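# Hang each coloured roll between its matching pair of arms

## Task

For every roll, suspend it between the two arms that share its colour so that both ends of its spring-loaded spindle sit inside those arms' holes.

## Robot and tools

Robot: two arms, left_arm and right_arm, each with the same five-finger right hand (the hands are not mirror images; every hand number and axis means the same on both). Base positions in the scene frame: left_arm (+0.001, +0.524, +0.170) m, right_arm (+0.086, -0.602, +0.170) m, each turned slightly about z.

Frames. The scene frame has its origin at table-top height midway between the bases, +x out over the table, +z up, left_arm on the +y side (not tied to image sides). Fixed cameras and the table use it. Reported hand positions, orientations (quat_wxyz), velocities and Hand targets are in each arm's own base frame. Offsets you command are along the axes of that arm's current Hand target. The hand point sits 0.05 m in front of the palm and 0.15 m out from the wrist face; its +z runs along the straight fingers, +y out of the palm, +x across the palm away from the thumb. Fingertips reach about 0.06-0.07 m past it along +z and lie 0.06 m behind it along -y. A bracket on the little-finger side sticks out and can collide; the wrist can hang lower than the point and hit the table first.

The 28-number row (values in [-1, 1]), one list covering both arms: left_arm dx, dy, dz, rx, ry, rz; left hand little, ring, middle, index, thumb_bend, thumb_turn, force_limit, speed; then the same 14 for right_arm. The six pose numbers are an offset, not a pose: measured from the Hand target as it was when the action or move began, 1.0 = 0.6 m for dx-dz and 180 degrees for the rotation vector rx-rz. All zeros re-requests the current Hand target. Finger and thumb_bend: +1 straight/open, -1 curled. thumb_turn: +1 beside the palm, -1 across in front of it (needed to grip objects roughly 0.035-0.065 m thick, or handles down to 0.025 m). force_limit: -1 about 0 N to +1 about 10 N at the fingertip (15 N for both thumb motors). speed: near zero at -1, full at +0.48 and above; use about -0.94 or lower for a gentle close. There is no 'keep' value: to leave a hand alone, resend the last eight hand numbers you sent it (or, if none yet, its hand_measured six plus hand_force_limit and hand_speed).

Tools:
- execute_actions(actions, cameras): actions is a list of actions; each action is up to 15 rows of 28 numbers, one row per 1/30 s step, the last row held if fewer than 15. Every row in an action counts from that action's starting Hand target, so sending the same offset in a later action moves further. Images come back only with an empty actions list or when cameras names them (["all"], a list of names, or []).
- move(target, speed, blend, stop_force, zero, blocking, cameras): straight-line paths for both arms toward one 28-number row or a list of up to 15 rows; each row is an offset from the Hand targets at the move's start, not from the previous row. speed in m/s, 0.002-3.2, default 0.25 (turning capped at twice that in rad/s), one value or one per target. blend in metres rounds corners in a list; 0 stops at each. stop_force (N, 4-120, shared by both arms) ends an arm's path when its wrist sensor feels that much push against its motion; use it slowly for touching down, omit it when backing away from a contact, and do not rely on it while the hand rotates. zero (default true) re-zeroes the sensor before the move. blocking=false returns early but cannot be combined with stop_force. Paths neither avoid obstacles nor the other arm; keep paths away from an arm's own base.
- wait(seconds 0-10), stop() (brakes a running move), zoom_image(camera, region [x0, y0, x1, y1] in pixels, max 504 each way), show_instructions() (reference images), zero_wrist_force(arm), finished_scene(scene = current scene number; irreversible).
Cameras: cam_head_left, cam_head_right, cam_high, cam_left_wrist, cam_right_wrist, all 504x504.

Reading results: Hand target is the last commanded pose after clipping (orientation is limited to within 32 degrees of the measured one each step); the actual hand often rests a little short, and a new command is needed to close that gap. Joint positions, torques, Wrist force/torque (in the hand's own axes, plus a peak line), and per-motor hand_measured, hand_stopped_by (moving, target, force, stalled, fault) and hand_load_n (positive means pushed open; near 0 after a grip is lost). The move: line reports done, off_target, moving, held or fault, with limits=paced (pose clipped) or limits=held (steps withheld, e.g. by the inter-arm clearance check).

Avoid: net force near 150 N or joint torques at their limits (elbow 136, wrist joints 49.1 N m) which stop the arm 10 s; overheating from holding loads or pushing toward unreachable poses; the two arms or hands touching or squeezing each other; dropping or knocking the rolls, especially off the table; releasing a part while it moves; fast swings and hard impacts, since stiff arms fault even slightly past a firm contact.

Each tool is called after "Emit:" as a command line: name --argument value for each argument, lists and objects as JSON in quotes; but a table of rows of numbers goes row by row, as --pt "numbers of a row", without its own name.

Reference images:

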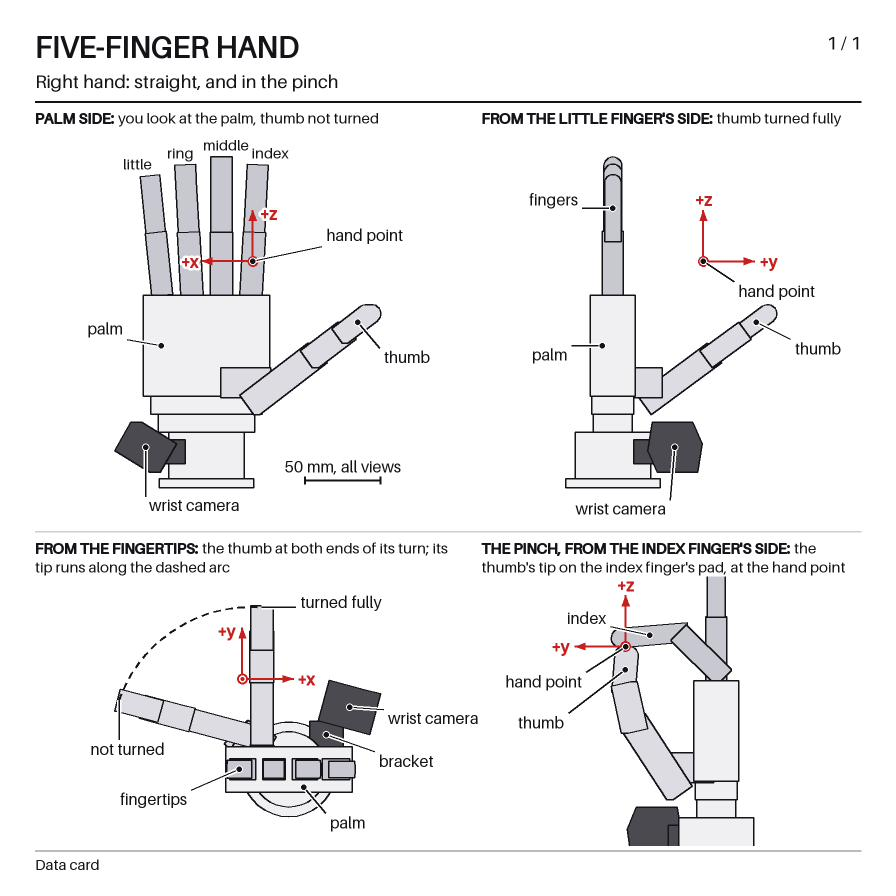

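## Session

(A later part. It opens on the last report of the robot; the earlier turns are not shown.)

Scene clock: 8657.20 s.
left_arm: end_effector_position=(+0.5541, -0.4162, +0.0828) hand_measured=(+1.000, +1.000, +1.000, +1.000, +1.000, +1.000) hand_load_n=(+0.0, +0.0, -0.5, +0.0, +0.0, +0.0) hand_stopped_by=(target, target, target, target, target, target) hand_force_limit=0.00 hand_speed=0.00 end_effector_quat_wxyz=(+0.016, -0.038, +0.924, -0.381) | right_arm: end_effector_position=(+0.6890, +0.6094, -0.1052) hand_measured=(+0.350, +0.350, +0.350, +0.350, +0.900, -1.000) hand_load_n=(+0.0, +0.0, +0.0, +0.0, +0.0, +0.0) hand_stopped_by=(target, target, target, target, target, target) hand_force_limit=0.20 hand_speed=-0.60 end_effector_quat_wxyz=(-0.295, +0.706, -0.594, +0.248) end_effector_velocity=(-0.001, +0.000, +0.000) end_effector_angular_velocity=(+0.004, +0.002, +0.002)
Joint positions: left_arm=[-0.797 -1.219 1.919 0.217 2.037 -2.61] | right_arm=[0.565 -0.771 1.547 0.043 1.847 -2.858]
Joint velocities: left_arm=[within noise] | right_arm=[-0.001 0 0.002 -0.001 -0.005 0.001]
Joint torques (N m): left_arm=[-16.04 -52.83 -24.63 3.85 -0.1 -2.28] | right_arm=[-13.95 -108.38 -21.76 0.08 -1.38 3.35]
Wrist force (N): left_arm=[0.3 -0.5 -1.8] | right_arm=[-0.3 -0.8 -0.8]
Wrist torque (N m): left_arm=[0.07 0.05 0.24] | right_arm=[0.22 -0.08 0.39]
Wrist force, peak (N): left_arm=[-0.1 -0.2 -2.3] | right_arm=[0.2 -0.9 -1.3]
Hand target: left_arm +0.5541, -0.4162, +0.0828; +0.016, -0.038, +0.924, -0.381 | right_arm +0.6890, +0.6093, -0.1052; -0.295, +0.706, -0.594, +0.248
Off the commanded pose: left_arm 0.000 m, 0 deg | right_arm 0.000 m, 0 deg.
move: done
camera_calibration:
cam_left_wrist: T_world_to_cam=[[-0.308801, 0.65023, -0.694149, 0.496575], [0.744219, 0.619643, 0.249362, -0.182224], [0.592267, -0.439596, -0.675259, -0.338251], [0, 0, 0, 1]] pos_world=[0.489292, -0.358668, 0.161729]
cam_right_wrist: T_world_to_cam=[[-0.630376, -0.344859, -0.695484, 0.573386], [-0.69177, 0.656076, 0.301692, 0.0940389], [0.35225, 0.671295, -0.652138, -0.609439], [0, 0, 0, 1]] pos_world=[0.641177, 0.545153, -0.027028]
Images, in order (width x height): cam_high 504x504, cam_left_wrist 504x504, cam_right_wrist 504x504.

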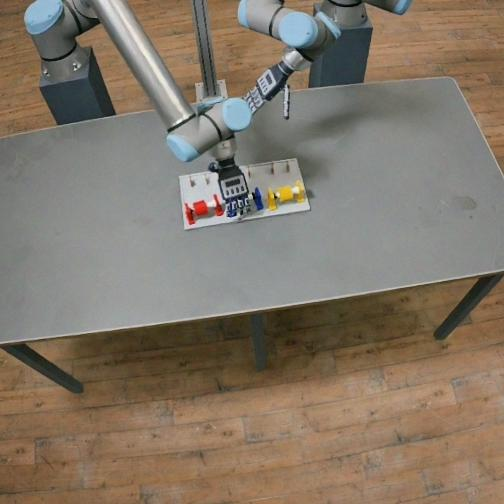

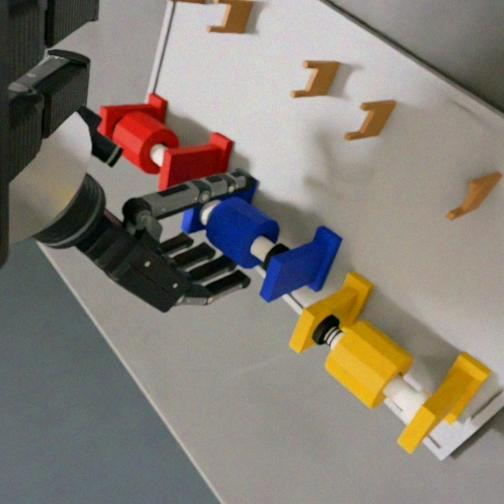

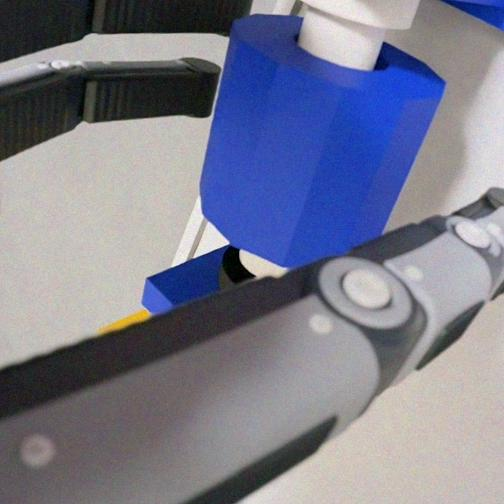

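Emit:
move --target '[0, 0, 0, 0, 0, 0, 1, 1, 1, 1, 1, 1, 0, 0, 0.0, 0.00295, 0.00292, 0, 0, 0, 0.35, 0.35, 0.35, 0.35, 0.9, -1, 0.2, -0.6]' --speed 0.03

Emit:
move --target '[0, 0, 0, 0, 0, 0, 1, 1, 1, 1, 1, 1, 0, 0, 0, 0, 0, 0, 0, 0, 0.35, 0.35, -0.2, -0.2, 0.2, -1, -0.5, -0.9]' --speed 0.02

Emit:
move --target '[0, 0, 0, 0, 0, 0, 1, 1, 1, 1, 1, 1, 0, 0, 0, 0, 0, 0, 0, 0, 0.35, 0.35, -0.3, -0.3, 0.0, -1, 0.3, -0.9]' --speed 0.02 --cameras '["cam_high", "cam_right_wrist", "cam_left_wrist", "cam_head_left"]'

Emit:
zoom_image --camera "cam_left_wrist" --region '[150, 130, 330, 310]'

Emit:
zoom_image --camera "cam_high" --region '[240, 180, 270, 210]'

Emit:
zoom_image --camera "cam_head_left" --region '[250, 328, 280, 358]'

Scene clock: 8667.13 s.
left_arm: end_effector_position=(+0.5541, -0.4162, +0.0828) hand_measured=(+1.000, +1.000, +1.000, +1.000, +1.000, +1.000) hand_load_n=(+0.0, +0.0, +0.0, +0.0, +0.0, +0.0) hand_stopped_by=(target, target, target, target, target, target) hand_force_limit=0.00 hand_speed=0.00 end_effector_quat_wxyz=(+0.016, -0.038, +0.924, -0.381) | right_arm: end_effector_position=(+0.6890, +0.6093, -0.1077) hand_measured=(+0.350, +0.350, +0.350, +0.350, +0.900, -1.000) hand_load_n=(+0.0, +0.0, +0.0, +0.0, +0.0, +0.0) hand_stopped_by=(target, target, target, target, target, target) hand_force_limit=0.20 hand_speed=-0.60 end_effector_quat_wxyz=(-0.295, +0.706, -0.594, +0.248)
Joint positions: left_arm=[-0.797 -1.219 1.919 0.217 2.037 -2.61] | right_arm=[0.565 -0.768 1.547 0.04 1.846 -2.858]
Joint torques (N m): left_arm=[-13.24 -54.58 -25.46 3.64 -0.04 -2.24] | right_arm=[-19.32 -96.03 -19.66 1.4 -1.36 3.88]
Wrist force (N): left_arm=[0.1 0.0 -1.7] | right_arm=[0.0 -0.7 -1.0]
Wrist torque (N m): left_arm=[0.13 0.08 0.24] | right_arm=[0.24 -0.12 0.34]
Wrist force, peak (N): left_arm=[0.3 0.2 -2.3] | right_arm=[-0.3 -1.1 -1.5]
Hand target: left_arm +0.5541, -0.4162, +0.0828; +0.016, -0.038, +0.924, -0.381 | right_arm +0.6890, +0.6093, -0.1077; -0.295, +0.706, -0.594, +0.248
Off the commanded pose: left_arm 0.000 m, 0 deg | right_arm 0.000 m, 0 deg.
move: done

Scene clock: 8669.37 s.
left_arm: end_effector_position=(+0.5541, -0.4162, +0.0828) hand_measured=(+1.000, +1.000, +1.000, +1.000, +1.000, +1.000) hand_load_n=(+0.0, -0.5, +0.0, +0.0, -0.5, -0.5) hand_stopped_by=(target, target, target, target, target, target) hand_force_limit=0.00 hand_speed=0.00 end_effector_quat_wxyz=(+0.016, -0.038, +0.924, -0.381) | right_arm: end_effector_position=(+0.6890, +0.6093, -0.1077) hand_measured=(+0.350, +0.350, +0.100, +0.090, +0.614, -1.000) hand_load_n=(+0.0, +0.0, +3.0, +4.5, +4.5, +0.0) hand_stopped_by=(target, target, force, force, force, target) hand_force_limit=-0.50 hand_speed=-0.90 end_effector_quat_wxyz=(-0.295, +0.706, -0.594, +0.248)
Joint positions: left_arm=[-0.797 -1.219 1.919 0.217 2.037 -2.61] | right_arm=[0.564 -0.768 1.547 0.04 1.846 -2.858]
Joint torques (N m): left_arm=[-15.95 -54.11 -25.84 3.58 -0.18 -2.09] | right_arm=[-13.96 -105.68 -22.84 3.32 -1.27 3.13]
Wrist force (N): left_arm=[0.2 -0.3 -1.3] | right_arm=[-0.1 -1.4 1.2]
Wrist torque (N m): left_arm=[0.07 0.05 0.24] | right_arm=[0.21 -0.16 0.36]
Wrist force, peak (N): left_arm=[0.0 -0.5 -2.2] | right_arm=[-1.4 -2.8 3.6]
Hand target: left_arm +0.5541, -0.4162, +0.0828; +0.016, -0.038, +0.924, -0.381 | right_arm +0.6890, +0.6093, -0.1077; -0.295, +0.706, -0.594, +0.248
Off the commanded pose: left_arm 0.000 m, 0 deg | right_arm 0.000 m, 0 deg.
move: done

Scene clock: 8669.87 s.
left_arm: end_effector_position=(+0.5541, -0.4162, +0.0828) hand_measured=(+1.000, +1.000, +1.000, +1.000, +1.000, +1.000) hand_load_n=(+0.0, +0.0, +0.0, +0.0, +0.0, +0.0) hand_stopped_by=(target, target, target, target, target, target) hand_force_limit=0.00 hand_speed=0.00 end_effector_quat_wxyz=(+0.016, -0.038, +0.924, -0.381) | right_arm: end_effector_position=(+0.6890, +0.6093, -0.1077) hand_measured=(+0.350, +0.350, +0.094, +0.084, +0.606, -1.000) hand_load_n=(+0.0, +0.0, +8.5, +8.5, +9.5, +0.0) hand_stopped_by=(target, target, force, force, force, target) hand_force_limit=0.30 hand_speed=-0.90 end_effector_quat_wxyz=(-0.295, +0.706, -0.594, +0.248)
Joint positions: left_arm=[-0.797 -1.219 1.919 0.217 2.037 -2.61] | right_arm=[0.564 -0.768 1.547 0.04 1.846 -2.858]
Joint torques (N m): left_arm=[-13.97 -54.37 -25.16 3.89 -0.11 -2.39] | right_arm=[-10.94 -106.29 -23.38 3.6 -1.46 2.81]
Wrist force (N): left_arm=[0.1 -0.2 -1.6] | right_arm=[-1.1 -1.8 4.4]
Wrist torque (N m): left_arm=[0.09 0.08 0.23] | right_arm=[0.27 -0.17 0.35]
Wrist force, peak (N): left_arm=[0.0 0.0 -2.3] | right_arm=[-1.3 -3.3 6.3]
Hand target: left_arm +0.5541, -0.4162, +0.0828; +0.016, -0.038, +0.924, -0.381 | right_arm +0.6890, +0.6093, -0.1077; -0.295, +0.706, -0.594, +0.248
Off the commanded pose: left_arm 0.000 m, 0 deg | right_arm 0.000 m, 0 deg.
move: done
camera_calibration:
cam_left_wrist: T_world_to_cam=[[-0.308801, 0.65023, -0.694149, 0.496575], [0.744219, 0.619643, 0.249362, -0.182224], [0.592267, -0.439596, -0.675259, -0.338251], [0, 0, 0, 1]] pos_world=[0.489292, -0.358668, 0.161729]
cam_right_wrist: T_world_to_cam=[[-0.630628, -0.344347, -0.69551, 0.571493], [-0.691494, 0.656172, 0.302116, 0.0946414], [0.352342, 0.671463, -0.651914, -0.611147], [0, 0, 0, 1]] pos_world=[0.641176, 0.545053, -0.0295291]
Images, in order (width x height): cam_head_left 504x504, cam_high 504x504, cam_left_wrist 504x504, cam_right_wrist 504x504.

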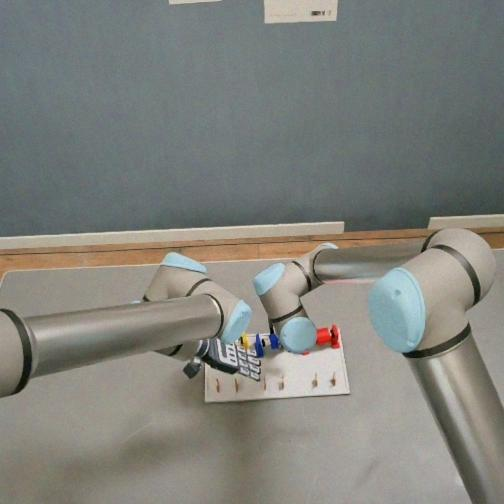

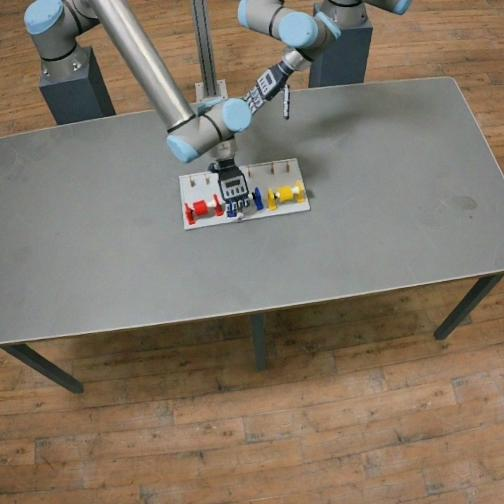

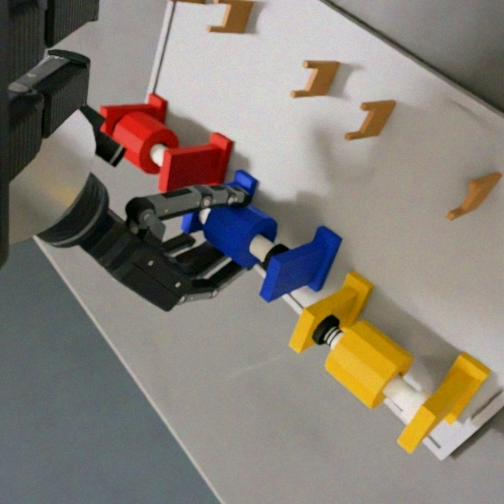

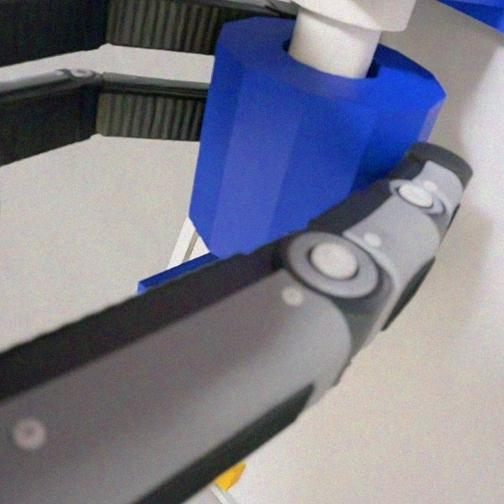

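Scaled by 2.800 from the camera's 504x504 image, which has a finer 720x720 frame.

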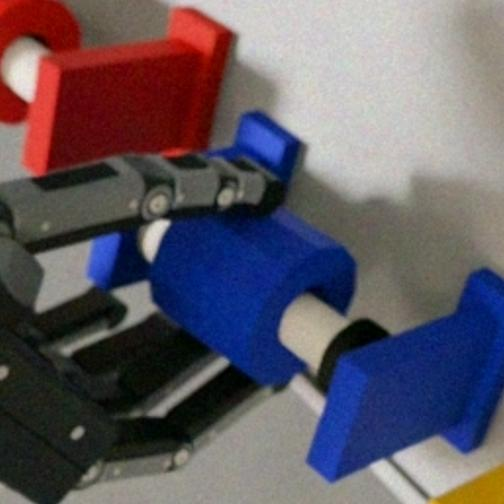

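Scaled by 16.800 from the camera's 504x504 image, which has a finer 720x720 frame.

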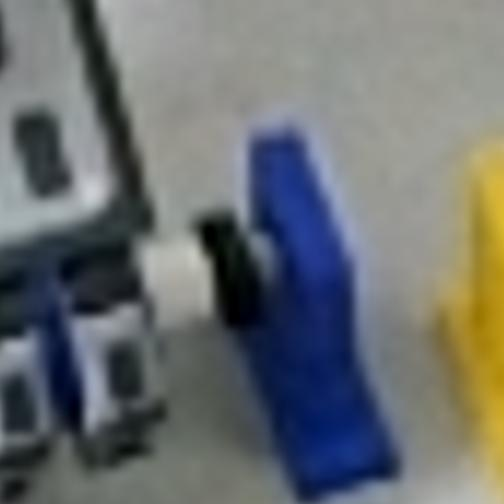

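Scaled by 16.800 from the camera's 504x504 image, which has a finer 720x720 frame.

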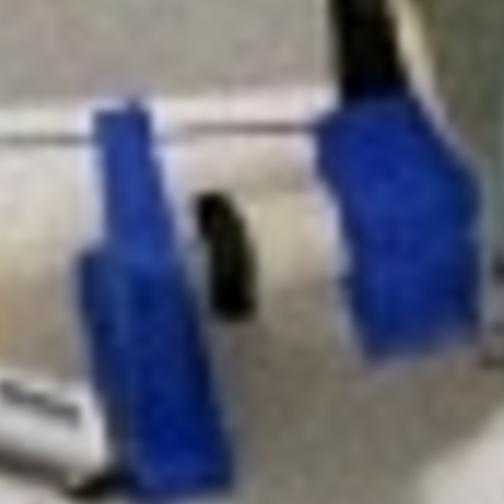

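Emit:
move --target '[0, 0, 0, 0, 0, 0, 1, 1, 1, 1, 1, 1, 0, 0, 0.0, -0.00355, -0.00351, 0.0004, -0.0078, 0.00789, 0.35, 0.35, -0.3, -0.3, 0.0, -1, 0.3, -0.9]' --speed 0.01

Emit:
move --target '[0, 0, 0, 0, 0, 0, 1, 1, 1, 1, 1, 1, 0, 0, 0.0, -0.00118, -0.00118, 0.0004, -0.0078, 0.00789, 0.35, 0.35, -0.3, -0.3, 0.0, -1, 0.3, -0.9]' --speed 0.01 --cameras '["cam_high", "cam_head_left", "cam_left_wrist"]'

Emit:
zoom_image --camera "cam_left_wrist" --region '[220, 170, 330, 280]'

Emit:
zoom_image --camera "cam_high" --region '[240, 180, 270, 210]'

Emit:
zoom_image --camera "cam_head_left" --region '[250, 328, 280, 358]'

Scene clock: 8680.67 s.
left_arm: end_effector_position=(+0.5541, -0.4162, +0.0828) hand_measured=(+1.000, +1.000, +1.000, +1.000, +1.000, +1.000) hand_load_n=(+0.0, +0.0, +0.0, +0.0, -0.5, +0.0) hand_stopped_by=(target, target, target, target, target, target) hand_force_limit=0.00 hand_speed=0.00 end_effector_quat_wxyz=(+0.016, -0.038, +0.924, -0.381) | right_arm: end_effector_position=(+0.6890, +0.6093, -0.1047) hand_measured=(+0.350, +0.350, +0.094, +0.084, +0.606, -1.000) hand_load_n=(+0.0, +0.0, +12.5, +6.5, +7.0, +0.0) hand_stopped_by=(target, target, force, force, force, target) hand_force_limit=0.30 hand_speed=-0.90 end_effector_quat_wxyz=(-0.306, +0.701, -0.599, +0.236)
Joint positions: left_arm=[-0.797 -1.219 1.919 0.217 2.037 -2.61] | right_arm=[0.555 -0.778 1.561 0.025 1.817 -2.842]
Joint torques (N m): left_arm=[-15.94 -55.03 -26.58 3.8 -0.07 -2.23] | right_arm=[-6.62 -107.5 -23.13 2.69 0.47 2.44]
Wrist force (N): left_arm=[0.4 -0.1 -1.7] | right_arm=[1.4 0.0 8.9]
Wrist torque (N m): left_arm=[0.12 0.03 0.26] | right_arm=[0.26 -0.16 0.07]
Wrist force, peak (N): left_arm=[0.2 -0.1 -2.3] | right_arm=[1.4 0.0 8.9]
Hand target: left_arm +0.5541, -0.4162, +0.0828; +0.016, -0.038, +0.924, -0.381 | right_arm +0.6890, +0.6093, -0.1047; -0.306, +0.701, -0.599, +0.236
Off the commanded pose: left_arm 0.000 m, 0 deg | right_arm 0.000 m, 0 deg.
move: done

Scene clock: 8682.63 s.
left_arm: end_effector_position=(+0.5541, -0.4162, +0.0828) hand_measured=(+1.000, +1.000, +1.000, +1.000, +1.000, +1.000) hand_load_n=(+0.0, -0.5, +0.0, +0.0, +0.0, +0.0) hand_stopped_by=(target, target, target, target, target, target) hand_force_limit=0.00 hand_speed=0.00 end_effector_quat_wxyz=(+0.016, -0.038, +0.924, -0.381) | right_arm: end_effector_position=(+0.6890, +0.6092, -0.1037) hand_measured=(+0.350, +0.350, +0.094, +0.084, +0.606, -1.000) hand_load_n=(+0.0, +0.0, +11.0, +5.5, +8.0, -0.5) hand_stopped_by=(target, target, force, force, force, target) hand_force_limit=0.30 hand_speed=-0.90 end_effector_quat_wxyz=(-0.316, +0.696, -0.604, +0.224)
Joint positions: left_arm=[-0.797 -1.219 1.919 0.217 2.037 -2.61] | right_arm=[0.545 -0.785 1.575 0.008 1.787 -2.827]
Joint torques (N m): left_arm=[-16.03 -54.36 -25.36 3.74 -0.07 -1.93] | right_arm=[-6.28 -110.4 -24.43 2.21 0.05 2.65]
Wrist force (N): left_arm=[0.0 -0.3 -1.6] | right_arm=[3.9 0.6 6.9]
Wrist torque (N m): left_arm=[0.08 0.09 0.23] | right_arm=[0.29 -0.16 0.09]
Wrist force, peak (N): left_arm=[0.1 -0.3 -2.1] | right_arm=[3.9 0.3 8.2]
Hand target: left_arm +0.5541, -0.4162, +0.0828; +0.016, -0.038, +0.924, -0.381 | right_arm +0.6890, +0.6092, -0.1037; -0.316, +0.696, -0.604, +0.224
Off the commanded pose: left_arm 0.000 m, 0 deg | right_arm 0.000 m, 0 deg.
move: done
camera_calibration:
cam_left_wrist: T_world_to_cam=[[-0.308801, 0.65023, -0.694149, 0.496575], [0.744219, 0.619643, 0.249362, -0.182224], [0.592267, -0.439596, -0.675259, -0.338251], [0, 0, 0, 1]] pos_world=[0.489292, -0.358668, 0.161729]
Images, in order (width x height): cam_head_left 504x504, cam_high 504x504, cam_left_wrist 504x504.

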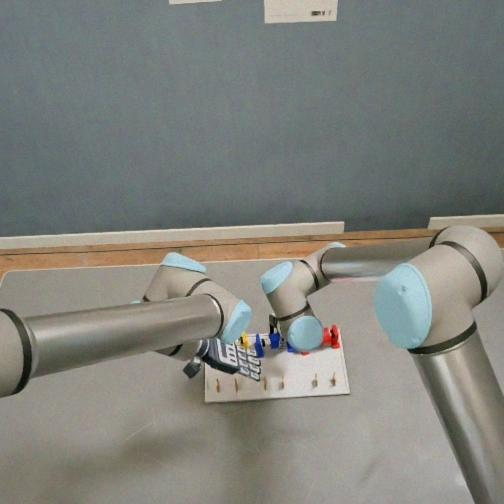

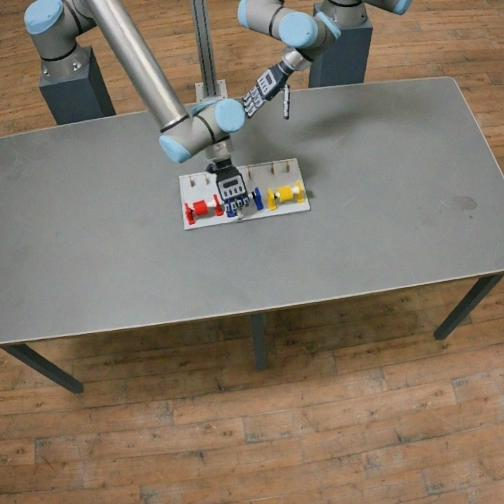

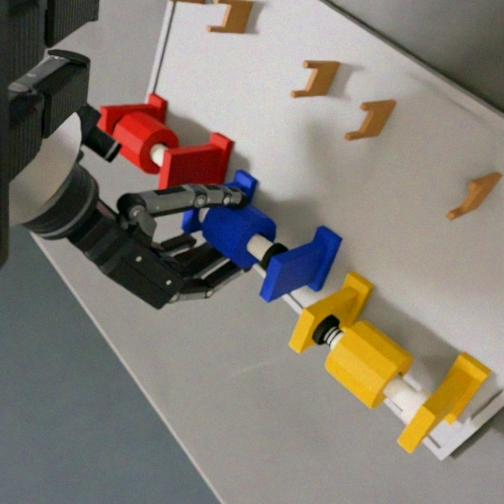

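Scaled by 4.582 from the camera's 504x504 image, which has a finer 720x720 frame.

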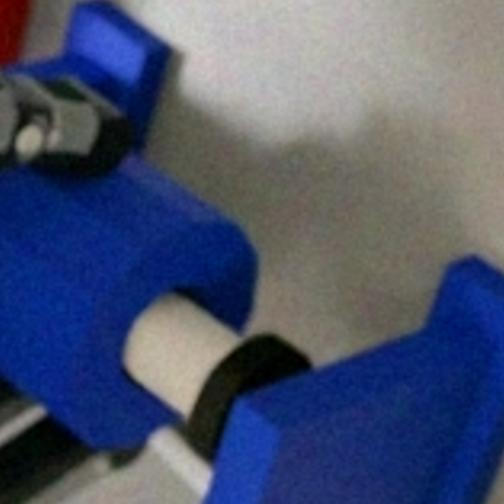

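Scaled by 16.800 from the camera's 504x504 image, which has a finer 720x720 frame.

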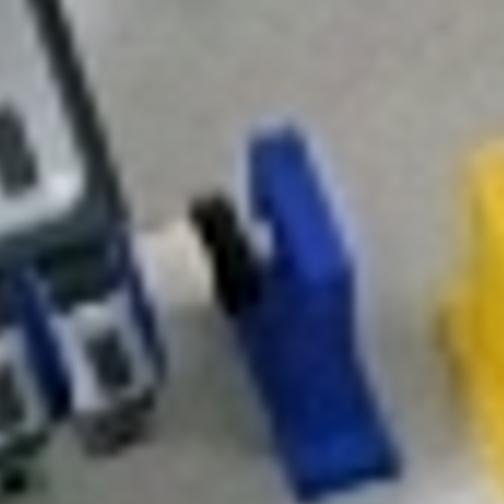

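Scaled by 16.800 from the camera's 504x504 image, which has a finer 720x720 frame.

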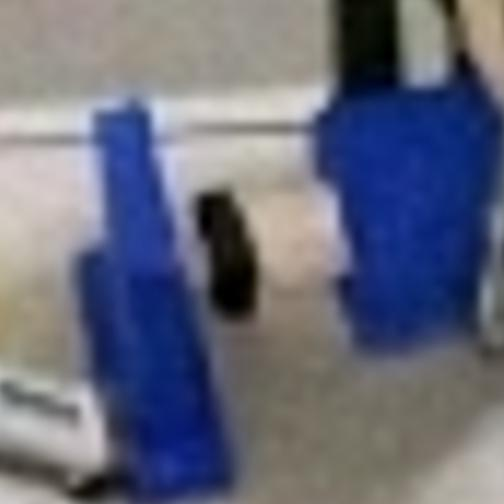

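Emit:
move --target '[0, 0, 0, 0, 0, 0, 1, 1, 1, 1, 1, 1, 0, 0, 0.00009, -0.00234, 0.00236, -0.0001, 0.0039, 0.0039, 0.35, 0.35, -0.3, -0.3, 0.0, -1, 0.3, -0.9]' --speed 0.01

Emit:
move --target '[0, 0, 0, 0, 0, 0, 1, 1, 1, 1, 1, 1, 0, 0, 0.00005, -0.00175, 0.00177, -0.0001, 0.0039, 0.0039, 0.35, 0.35, -0.3, -0.3, 0.0, -1, 0.3, -0.9]' --speed 0.01 --cameras '["cam_high", "cam_head_left", "cam_left_wrist"]'

Emit:
zoom_image --camera "cam_left_wrist" --region '[220, 170, 330, 280]'

Emit:
zoom_image --camera "cam_high" --region '[240, 180, 270, 210]'

Emit:
zoom_image --camera "cam_head_left" --region '[250, 328, 280, 358]'

Scene clock: 8694.00 s.
left_arm: end_effector_position=(+0.5541, -0.4162, +0.0828) hand_measured=(+1.000, +1.000, +1.000, +1.000, +1.000, +1.000) hand_load_n=(+0.0, +0.0, +0.0, +0.0, +0.0, +0.0) hand_stopped_by=(target, target, target, target, target, target) hand_force_limit=0.00 hand_speed=0.00 end_effector_quat_wxyz=(+0.016, -0.038, +0.924, -0.381) | right_arm: end_effector_position=(+0.6910, +0.6095, -0.1037) hand_measured=(+0.350, +0.350, +0.094, +0.084, +0.606, -1.000) hand_load_n=(+0.0, +0.0, +7.5, +3.0, +10.5, +1.0) hand_stopped_by=(target, target, force, force, force, target) hand_force_limit=0.30 hand_speed=-0.90 end_effector_quat_wxyz=(-0.314, +0.691, -0.610, +0.226)
Joint positions: left_arm=[-0.797 -1.219 1.919 0.217 2.037 -2.61] | right_arm=[0.547 -0.781 1.567 0.016 1.8 -2.812]
Joint torques (N m): left_arm=[-13.68 -56.17 -26.54 3.8 -0.29 -2.3] | right_arm=[14.99 -93.9 -35.22 2.12 1.2 1.17]
Wrist force (N): left_arm=[-0.2 -0.2 -1.7] | right_arm=[-0.2 -0.3 -0.5]
Wrist torque (N m): left_arm=[0.09 0.12 0.22] | right_arm=[0.20 0.00 0.05]
Wrist force, peak (N): left_arm=[0.0 -0.2 -2.3] | right_arm=[3.8 0.7 7.7]
Hand target: left_arm +0.5541, -0.4162, +0.0828; +0.016, -0.038, +0.924, -0.381 | right_arm +0.6910, +0.6095, -0.1037; -0.314, +0.691, -0.610, +0.226
Off the commanded pose: left_arm 0.000 m, 0 deg | right_arm 0.000 m, 0 deg.
move: done

Scene clock: 8695.10 s.
left_arm: end_effector_position=(+0.5541, -0.4162, +0.0828) hand_measured=(+1.000, +1.000, +1.000, +1.000, +1.000, +1.000) hand_load_n=(+0.0, +0.0, +0.0, +0.0, +0.0, -0.5) hand_stopped_by=(target, target, target, target, target, target) hand_force_limit=0.00 hand_speed=0.00 end_effector_quat_wxyz=(+0.016, -0.038, +0.924, -0.381) | right_arm: end_effector_position=(+0.6925, +0.6097, -0.1037) hand_measured=(+0.350, +0.350, +0.094, +0.084, +0.606, -1.000) hand_load_n=(+0.0, +0.0, +7.0, +2.0, +11.0, -0.5) hand_stopped_by=(target, target, force, force, force, target) hand_force_limit=0.30 hand_speed=-0.90 end_effector_quat_wxyz=(-0.311, +0.686, -0.616, +0.228)
Joint positions: left_arm=[-0.797 -1.219 1.919 0.217 2.037 -2.61] | right_arm=[0.55 -0.777 1.561 0.024 1.813 -2.797]
Joint torques (N m): left_arm=[-14.82 -54.64 -26.61 3.45 -0.04 -2.26] | right_arm=[14.54 -93.96 -37.58 1.54 1.3 1.31]
Wrist force (N): left_arm=[0.3 -0.4 -1.8] | right_arm=[0.3 1.4 -1.1]
Wrist torque (N m): left_arm=[0.08 0.06 0.24] | right_arm=[0.15 -0.12 0.05]
Wrist force, peak (N): left_arm=[0.4 -0.3 -2.2] | right_arm=[0.4 1.6 -1.5]
Hand target: left_arm +0.5541, -0.4162, +0.0828; +0.016, -0.038, +0.924, -0.381 | right_arm +0.6925, +0.6097, -0.1037; -0.311, +0.686, -0.616, +0.228
Off the commanded pose: left_arm 0.000 m, 0 deg | right_arm 0.000 m, 0 deg.
move: done
camera_calibration:
cam_left_wrist: T_world_to_cam=[[-0.308801, 0.65023, -0.694149, 0.496575], [0.744219, 0.619643, 0.249362, -0.182224], [0.592267, -0.439596, -0.675259, -0.338251], [0, 0, 0, 1]] pos_world=[0.489292, -0.358668, 0.161729]
Images, in order (width x height): cam_head_left 504x504, cam_high 504x504, cam_left_wrist 504x504.

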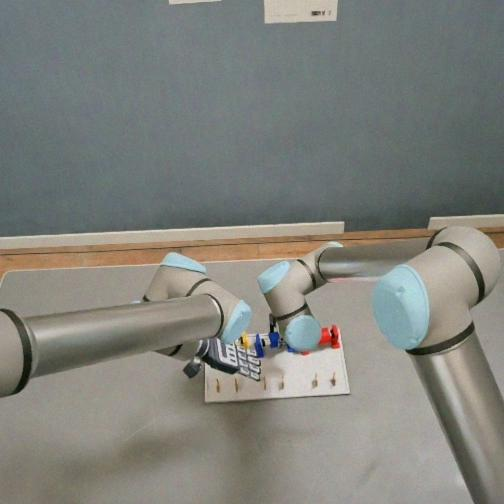

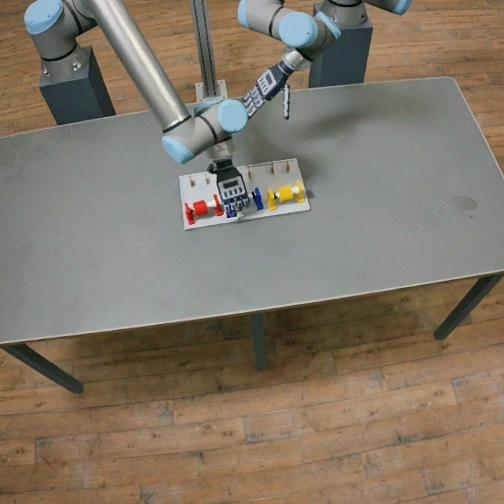

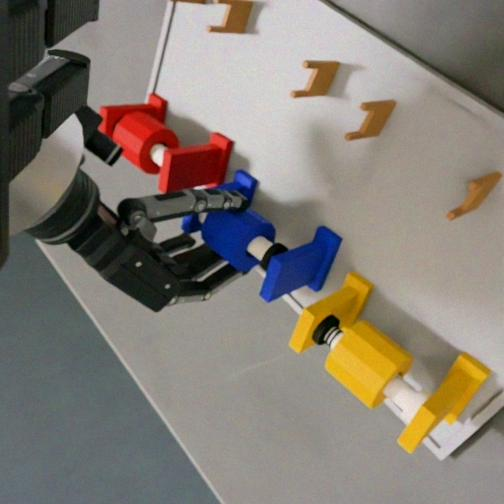

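Scaled by 4.582 from the camera's 504x504 image, which has a finer 720x720 frame.

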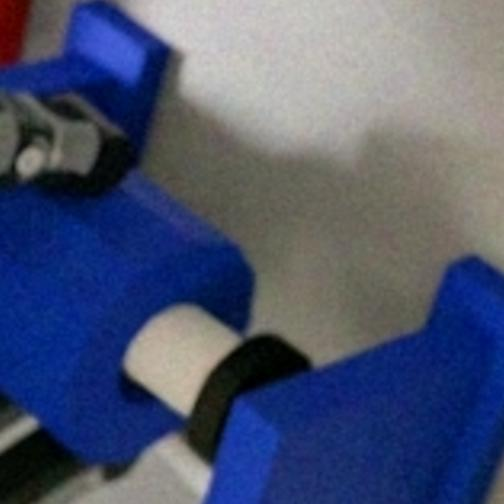

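Scaled by 16.800 from the camera's 504x504 image, which has a finer 720x720 frame.

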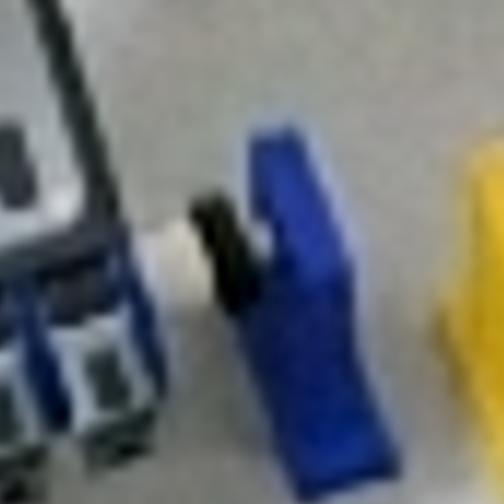

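Scaled by 16.800 from the camera's 504x504 image, which has a finer 720x720 frame.

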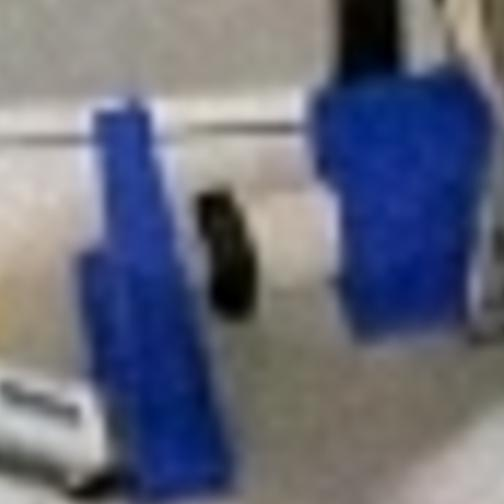

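Emit:
move --target '[0, 0, 0, 0, 0, 0, 1, 1, 1, 1, 1, 1, 0, 0, 0.00005, -0.00175, 0.00177, -0.0001, 0.0039, 0.0039, 0.35, 0.35, -0.3, -0.3, 0.0, -1, 0.3, -0.9]' --speed 0.01

Emit:
move --target '[0, 0, 0, 0, 0, 0, 1, 1, 1, 1, 1, 1, 0, 0, 0.00005, -0.00175, 0.00177, -0.0001, 0.0039, 0.0039, 0.35, 0.35, -0.3, -0.3, 0.0, -1, 0.3, -0.9]' --speed 0.01 --cameras '["cam_high", "cam_head_left", "cam_left_wrist"]'

Emit:
zoom_image --camera "cam_left_wrist" --region '[220, 170, 330, 280]'

Emit:
zoom_image --camera "cam_high" --region '[240, 180, 270, 210]'

Emit:
zoom_image --camera "cam_head_left" --region '[250, 328, 280, 358]'

Scene clock: 8703.47 s.
left_arm: end_effector_position=(+0.5541, -0.4162, +0.0828) hand_measured=(+1.000, +1.000, +1.000, +1.000, +1.000, +1.000) hand_load_n=(+0.0, +0.0, +0.0, +0.0, +0.0, -0.5) hand_stopped_by=(target, target, target, target, target, target) hand_force_limit=0.00 hand_speed=0.00 end_effector_quat_wxyz=(+0.016, -0.038, +0.924, -0.381) | right_arm: end_effector_position=(+0.6940, +0.6099, -0.1037) hand_measured=(+0.350, +0.350, +0.094, +0.084, +0.606, -1.000) hand_load_n=(+0.0, +0.0, +7.0, +1.5, +11.5, -1.5) hand_stopped_by=(target, target, force, force, force, target) hand_force_limit=0.30 hand_speed=-0.90 end_effector_quat_wxyz=(-0.309, +0.681, -0.622, +0.231)
Joint positions: left_arm=[-0.797 -1.219 1.919 0.217 2.037 -2.61] | right_arm=[0.552 -0.774 1.554 0.033 1.827 -2.781]
Joint torques (N m): left_arm=[-16.12 -53.89 -26.6 3.86 0.02 -2.37] | right_arm=[15.75 -96.26 -37.29 1.42 0.98 1.27]
Wrist force (N): left_arm=[0.0 -0.3 -2.0] | right_arm=[0.8 1.6 -2.0]
Wrist torque (N m): left_arm=[0.10 0.10 0.23] | right_arm=[0.17 -0.10 0.01]
Wrist force, peak (N): left_arm=[0.6 -0.4 -2.2] | right_arm=[0.7 1.8 -2.8]
Hand target: left_arm +0.5541, -0.4162, +0.0828; +0.016, -0.038, +0.924, -0.381 | right_arm +0.6940, +0.6099, -0.1037; -0.309, +0.681, -0.622, +0.231
Off the commanded pose: left_arm 0.000 m, 0 deg | right_arm 0.000 m, 0 deg.
move: done

Scene clock: 8704.57 s.
left_arm: end_effector_position=(+0.5541, -0.4162, +0.0828) hand_measured=(+1.000, +1.000, +1.000, +1.000, +1.000, +1.000) hand_load_n=(+0.0, +0.0, +0.0, +0.0, +0.0, +0.0) hand_stopped_by=(target, target, target, target, target, target) hand_force_limit=0.00 hand_speed=0.00 end_effector_quat_wxyz=(+0.016, -0.038, +0.924, -0.381) | right_arm: end_effector_position=(+0.6955, +0.6100, -0.1037) hand_measured=(+0.350, +0.350, +0.094, +0.084, +0.606, -1.000) hand_load_n=(+0.0, +0.0, +6.0, +0.5, +12.5, -2.0) hand_stopped_by=(target, target, force, force, force, target) hand_force_limit=0.30 hand_speed=-0.90 end_effector_quat_wxyz=(-0.306, +0.676, -0.629, +0.233)
Joint positions: left_arm=[-0.797 -1.219 1.919 0.217 2.037 -2.61] | right_arm=[0.555 -0.77 1.547 0.041 1.84 -2.766]
Joint torques (N m): left_arm=[-15.46 -53.78 -26.55 3.87 0.05 -2.17] | right_arm=[14.75 -98.72 -39.79 0.65 1.09 1.21]
Wrist force (N): left_arm=[0.6 -0.4 -1.9] | right_arm=[1.8 4.1 -1.8]
Wrist torque (N m): left_arm=[0.09 0.01 0.27] | right_arm=[0.17 -0.13 0.05]
Wrist force, peak (N): left_arm=[0.6 -0.4 -1.9] | right_arm=[1.8 4.4 -2.2]
Hand target: left_arm +0.5541, -0.4162, +0.0828; +0.016, -0.038, +0.924, -0.381 | right_arm +0.6954, +0.6100, -0.1037; -0.306, +0.676, -0.628, +0.233
Off the commanded pose: left_arm 0.000 m, 0 deg | right_arm 0.000 m, 0 deg.
move: done
camera_calibration:
cam_left_wrist: T_world_to_cam=[[-0.308801, 0.65023, -0.694149, 0.496575], [0.744219, 0.619643, 0.249362, -0.182224], [0.592267, -0.439596, -0.675259, -0.338251], [0, 0, 0, 1]] pos_world=[0.489292, -0.358668, 0.161729]
Images, in order (width x height): cam_head_left 504x504, cam_high 504x504, cam_left_wrist 504x504.

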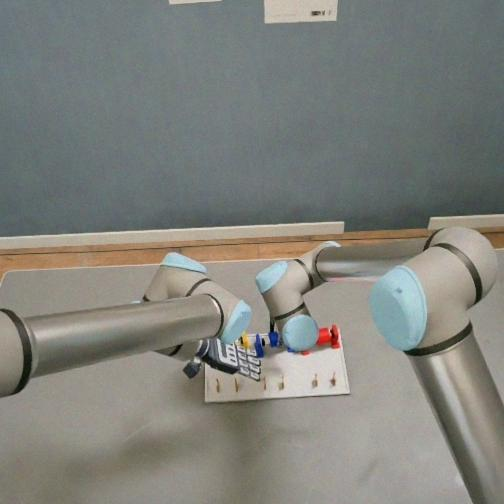

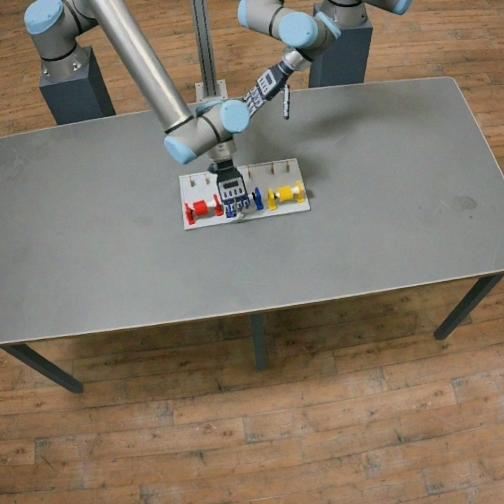

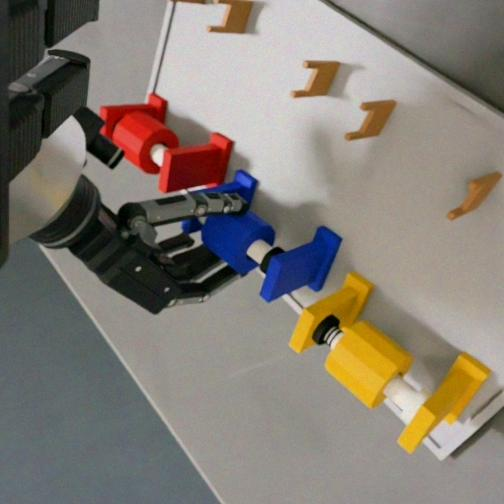

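Scaled by 4.582 from the camera's 504x504 image, which has a finer 720x720 frame.

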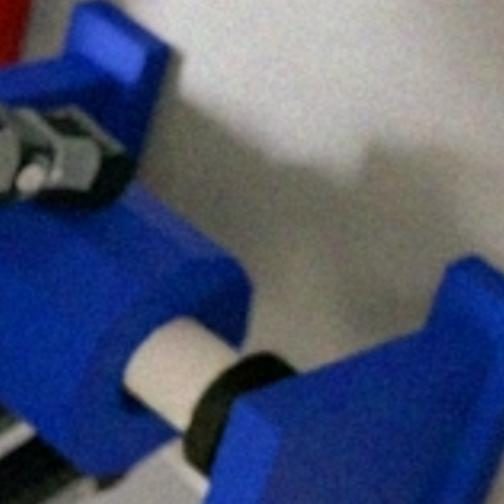

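Scaled by 16.800 from the camera's 504x504 image, which has a finer 720x720 frame.

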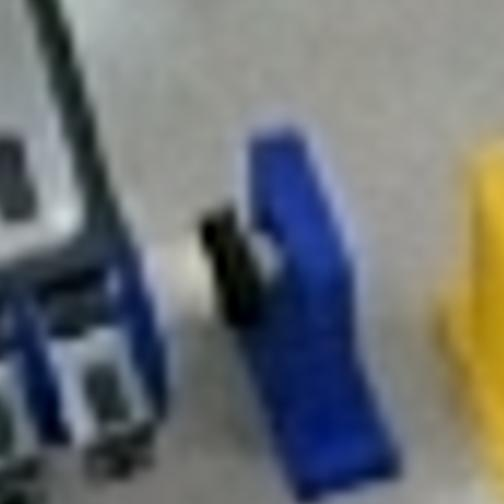

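Scaled by 16.800 from the camera's 504x504 image, which has a finer 720x720 frame.

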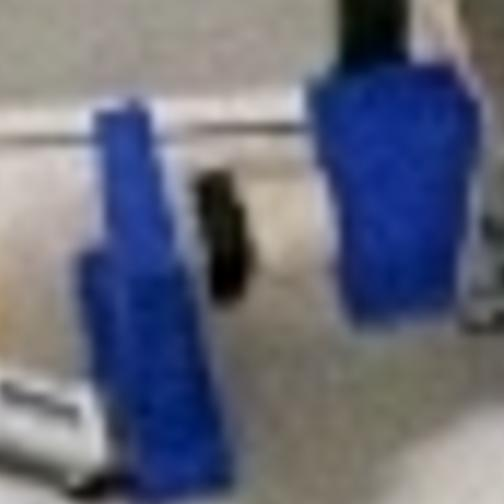

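Emit:
move --target '[0, 0, 0, 0, 0, 0, 1, 1, 1, 1, 1, 1, 0, 0, 0.0, 0.00236, 0.00236, -0.0004, 0.0078, -0.00789, 0.35, 0.35, -0.3, -0.3, 0.0, -1, 0.3, -0.9]' --speed 0.01

Emit:
move --target '[0, 0, 0, 0, 0, 0, 1, 1, 1, 1, 1, 1, 0, 0, 0.0, 0.00177, 0.00177, -0.0003, 0.0058, -0.0059, 0.35, 0.35, -0.3, -0.3, 0.0, -1, 0.3, -0.9]' --speed 0.01 --cameras '["cam_high", "cam_head_left", "cam_left_wrist"]'

Emit:
zoom_image --camera "cam_left_wrist" --region '[220, 170, 330, 280]'

Emit:
zoom_image --camera "cam_high" --region '[240, 180, 270, 210]'

Emit:
zoom_image --camera "cam_head_left" --region '[250, 328, 280, 358]'

Scene clock: 8724.43 s.
left_arm: end_effector_position=(+0.5541, -0.4162, +0.0828) hand_measured=(+1.000, +1.000, +1.000, +1.000, +1.000, +1.000) hand_load_n=(+0.0, +0.0, +0.0, +0.0, +0.0, -0.5) hand_stopped_by=(target, target, target, target, target, target) hand_force_limit=0.00 hand_speed=0.00 end_effector_quat_wxyz=(+0.016, -0.038, +0.924, -0.381) | right_arm: end_effector_position=(+0.6954, +0.6102, -0.1057) hand_measured=(+0.350, +0.350, +0.094, +0.084, +0.606, -1.000) hand_load_n=(+0.0, -0.5, +6.5, +1.5, +11.5, -0.5) hand_stopped_by=(target, target, force, force, force, target) hand_force_limit=0.30 hand_speed=-0.90 end_effector_quat_wxyz=(-0.295, +0.681, -0.624, +0.245)
Joint positions: left_arm=[-0.797 -1.219 1.919 0.217 2.037 -2.61] | right_arm=[0.564 -0.761 1.531 0.06 1.868 -2.781]
Joint torques (N m): left_arm=[-16.22 -56.03 -26.42 3.86 -0.2 -2.3] | right_arm=[7.65 -96.31 -35.75 1.4 1.35 -1.9]
Wrist force (N): left_arm=[0.0 -0.6 -1.7] | right_arm=[-0.4 0.2 -3.6]
Wrist torque (N m): left_arm=[0.05 0.08 0.22] | right_arm=[0.16 -0.15 0.41]
Wrist force, peak (N): left_arm=[-0.3 -0.1 -2.3] | right_arm=[1.9 4.6 -1.8]
Hand target: left_arm +0.5541, -0.4162, +0.0828; +0.016, -0.038, +0.924, -0.381 | right_arm +0.6954, +0.6102, -0.1057; -0.295, +0.681, -0.624, +0.244
Off the commanded pose: left_arm 0.000 m, 0 deg | right_arm 0.000 m, 0 deg.
move: done

Scene clock: 8725.97 s.
left_arm: end_effector_position=(+0.5541, -0.4162, +0.0828) hand_measured=(+1.000, +1.000, +1.000, +1.000, +1.000, +1.000) hand_load_n=(+0.0, +0.0, +0.0, +0.0, +0.0, -0.5) hand_stopped_by=(target, target, target, target, target, target) hand_force_limit=0.00 hand_speed=0.00 end_effector_quat_wxyz=(+0.016, -0.038, +0.924, -0.381) | right_arm: end_effector_position=(+0.6954, +0.6102, -0.1072) hand_measured=(+0.350, +0.350, +0.094, +0.084, +0.606, -1.000) hand_load_n=(+0.0, +0.0, +7.0, +2.0, +10.5, +0.5) hand_stopped_by=(target, target, force, force, force, target) hand_force_limit=0.30 hand_speed=-0.90 end_effector_quat_wxyz=(-0.287, +0.685, -0.620, +0.253)
Joint positions: left_arm=[-0.797 -1.219 1.919 0.217 2.037 -2.61] | right_arm=[0.571 -0.754 1.52 0.074 1.89 -2.792]
Joint torques (N m): left_arm=[-13.09 -54.98 -27.07 3.82 0.24 -2.28] | right_arm=[8.85 -95.27 -34.97 2.31 1.55 -1.73]
Wrist force (N): left_arm=[0.4 -0.6 -2.3] | right_arm=[-0.1 -1.4 -2.5]
Wrist torque (N m): left_arm=[0.08 0.05 0.24] | right_arm=[0.11 -0.19 0.47]
Wrist force, peak (N): left_arm=[0.4 -0.6 -2.3] | right_arm=[-0.6 0.0 -3.9]
Hand target: left_arm +0.5541, -0.4162, +0.0828; +0.016, -0.038, +0.924, -0.381 | right_arm +0.6954, +0.6102, -0.1072; -0.287, +0.685, -0.620, +0.253
Off the commanded pose: left_arm 0.000 m, 0 deg | right_arm 0.000 m, 0 deg.
move: done
camera_calibration:
cam_left_wrist: T_world_to_cam=[[-0.308801, 0.65023, -0.694149, 0.496575], [0.744219, 0.619643, 0.249362, -0.182224], [0.592267, -0.439596, -0.675259, -0.338251], [0, 0, 0, 1]] pos_world=[0.489292, -0.358668, 0.161729]
Images, in order (width x height): cam_head_left 504x504, cam_high 504x504, cam_left_wrist 504x504.

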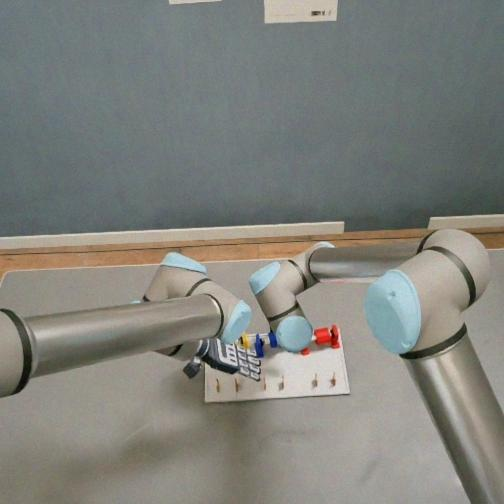

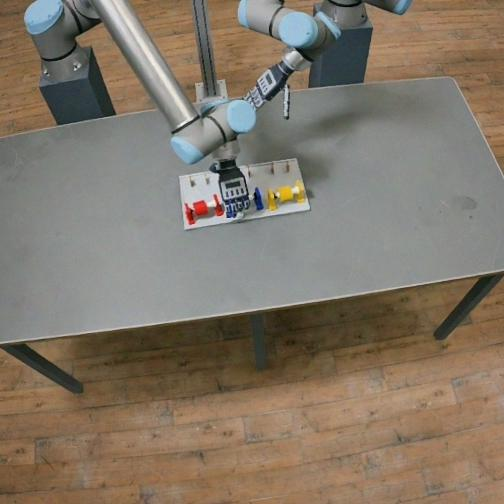

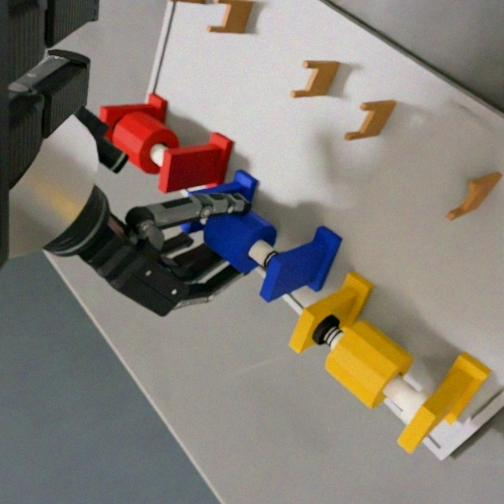

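Scaled by 4.582 from the camera's 504x504 image, which has a finer 720x720 frame.

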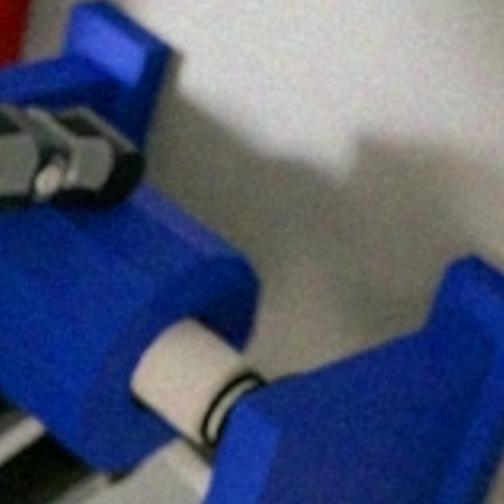

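Scaled by 16.800 from the camera's 504x504 image, which has a finer 720x720 frame.

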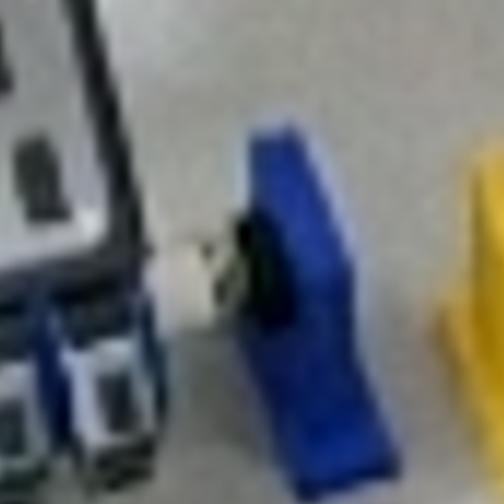

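Scaled by 16.800 from the camera's 504x504 image, which has a finer 720x720 frame.

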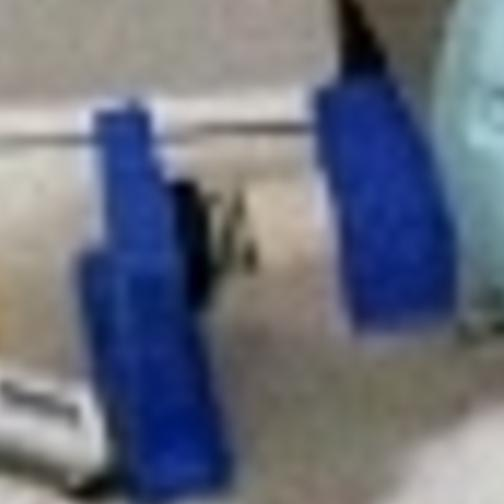

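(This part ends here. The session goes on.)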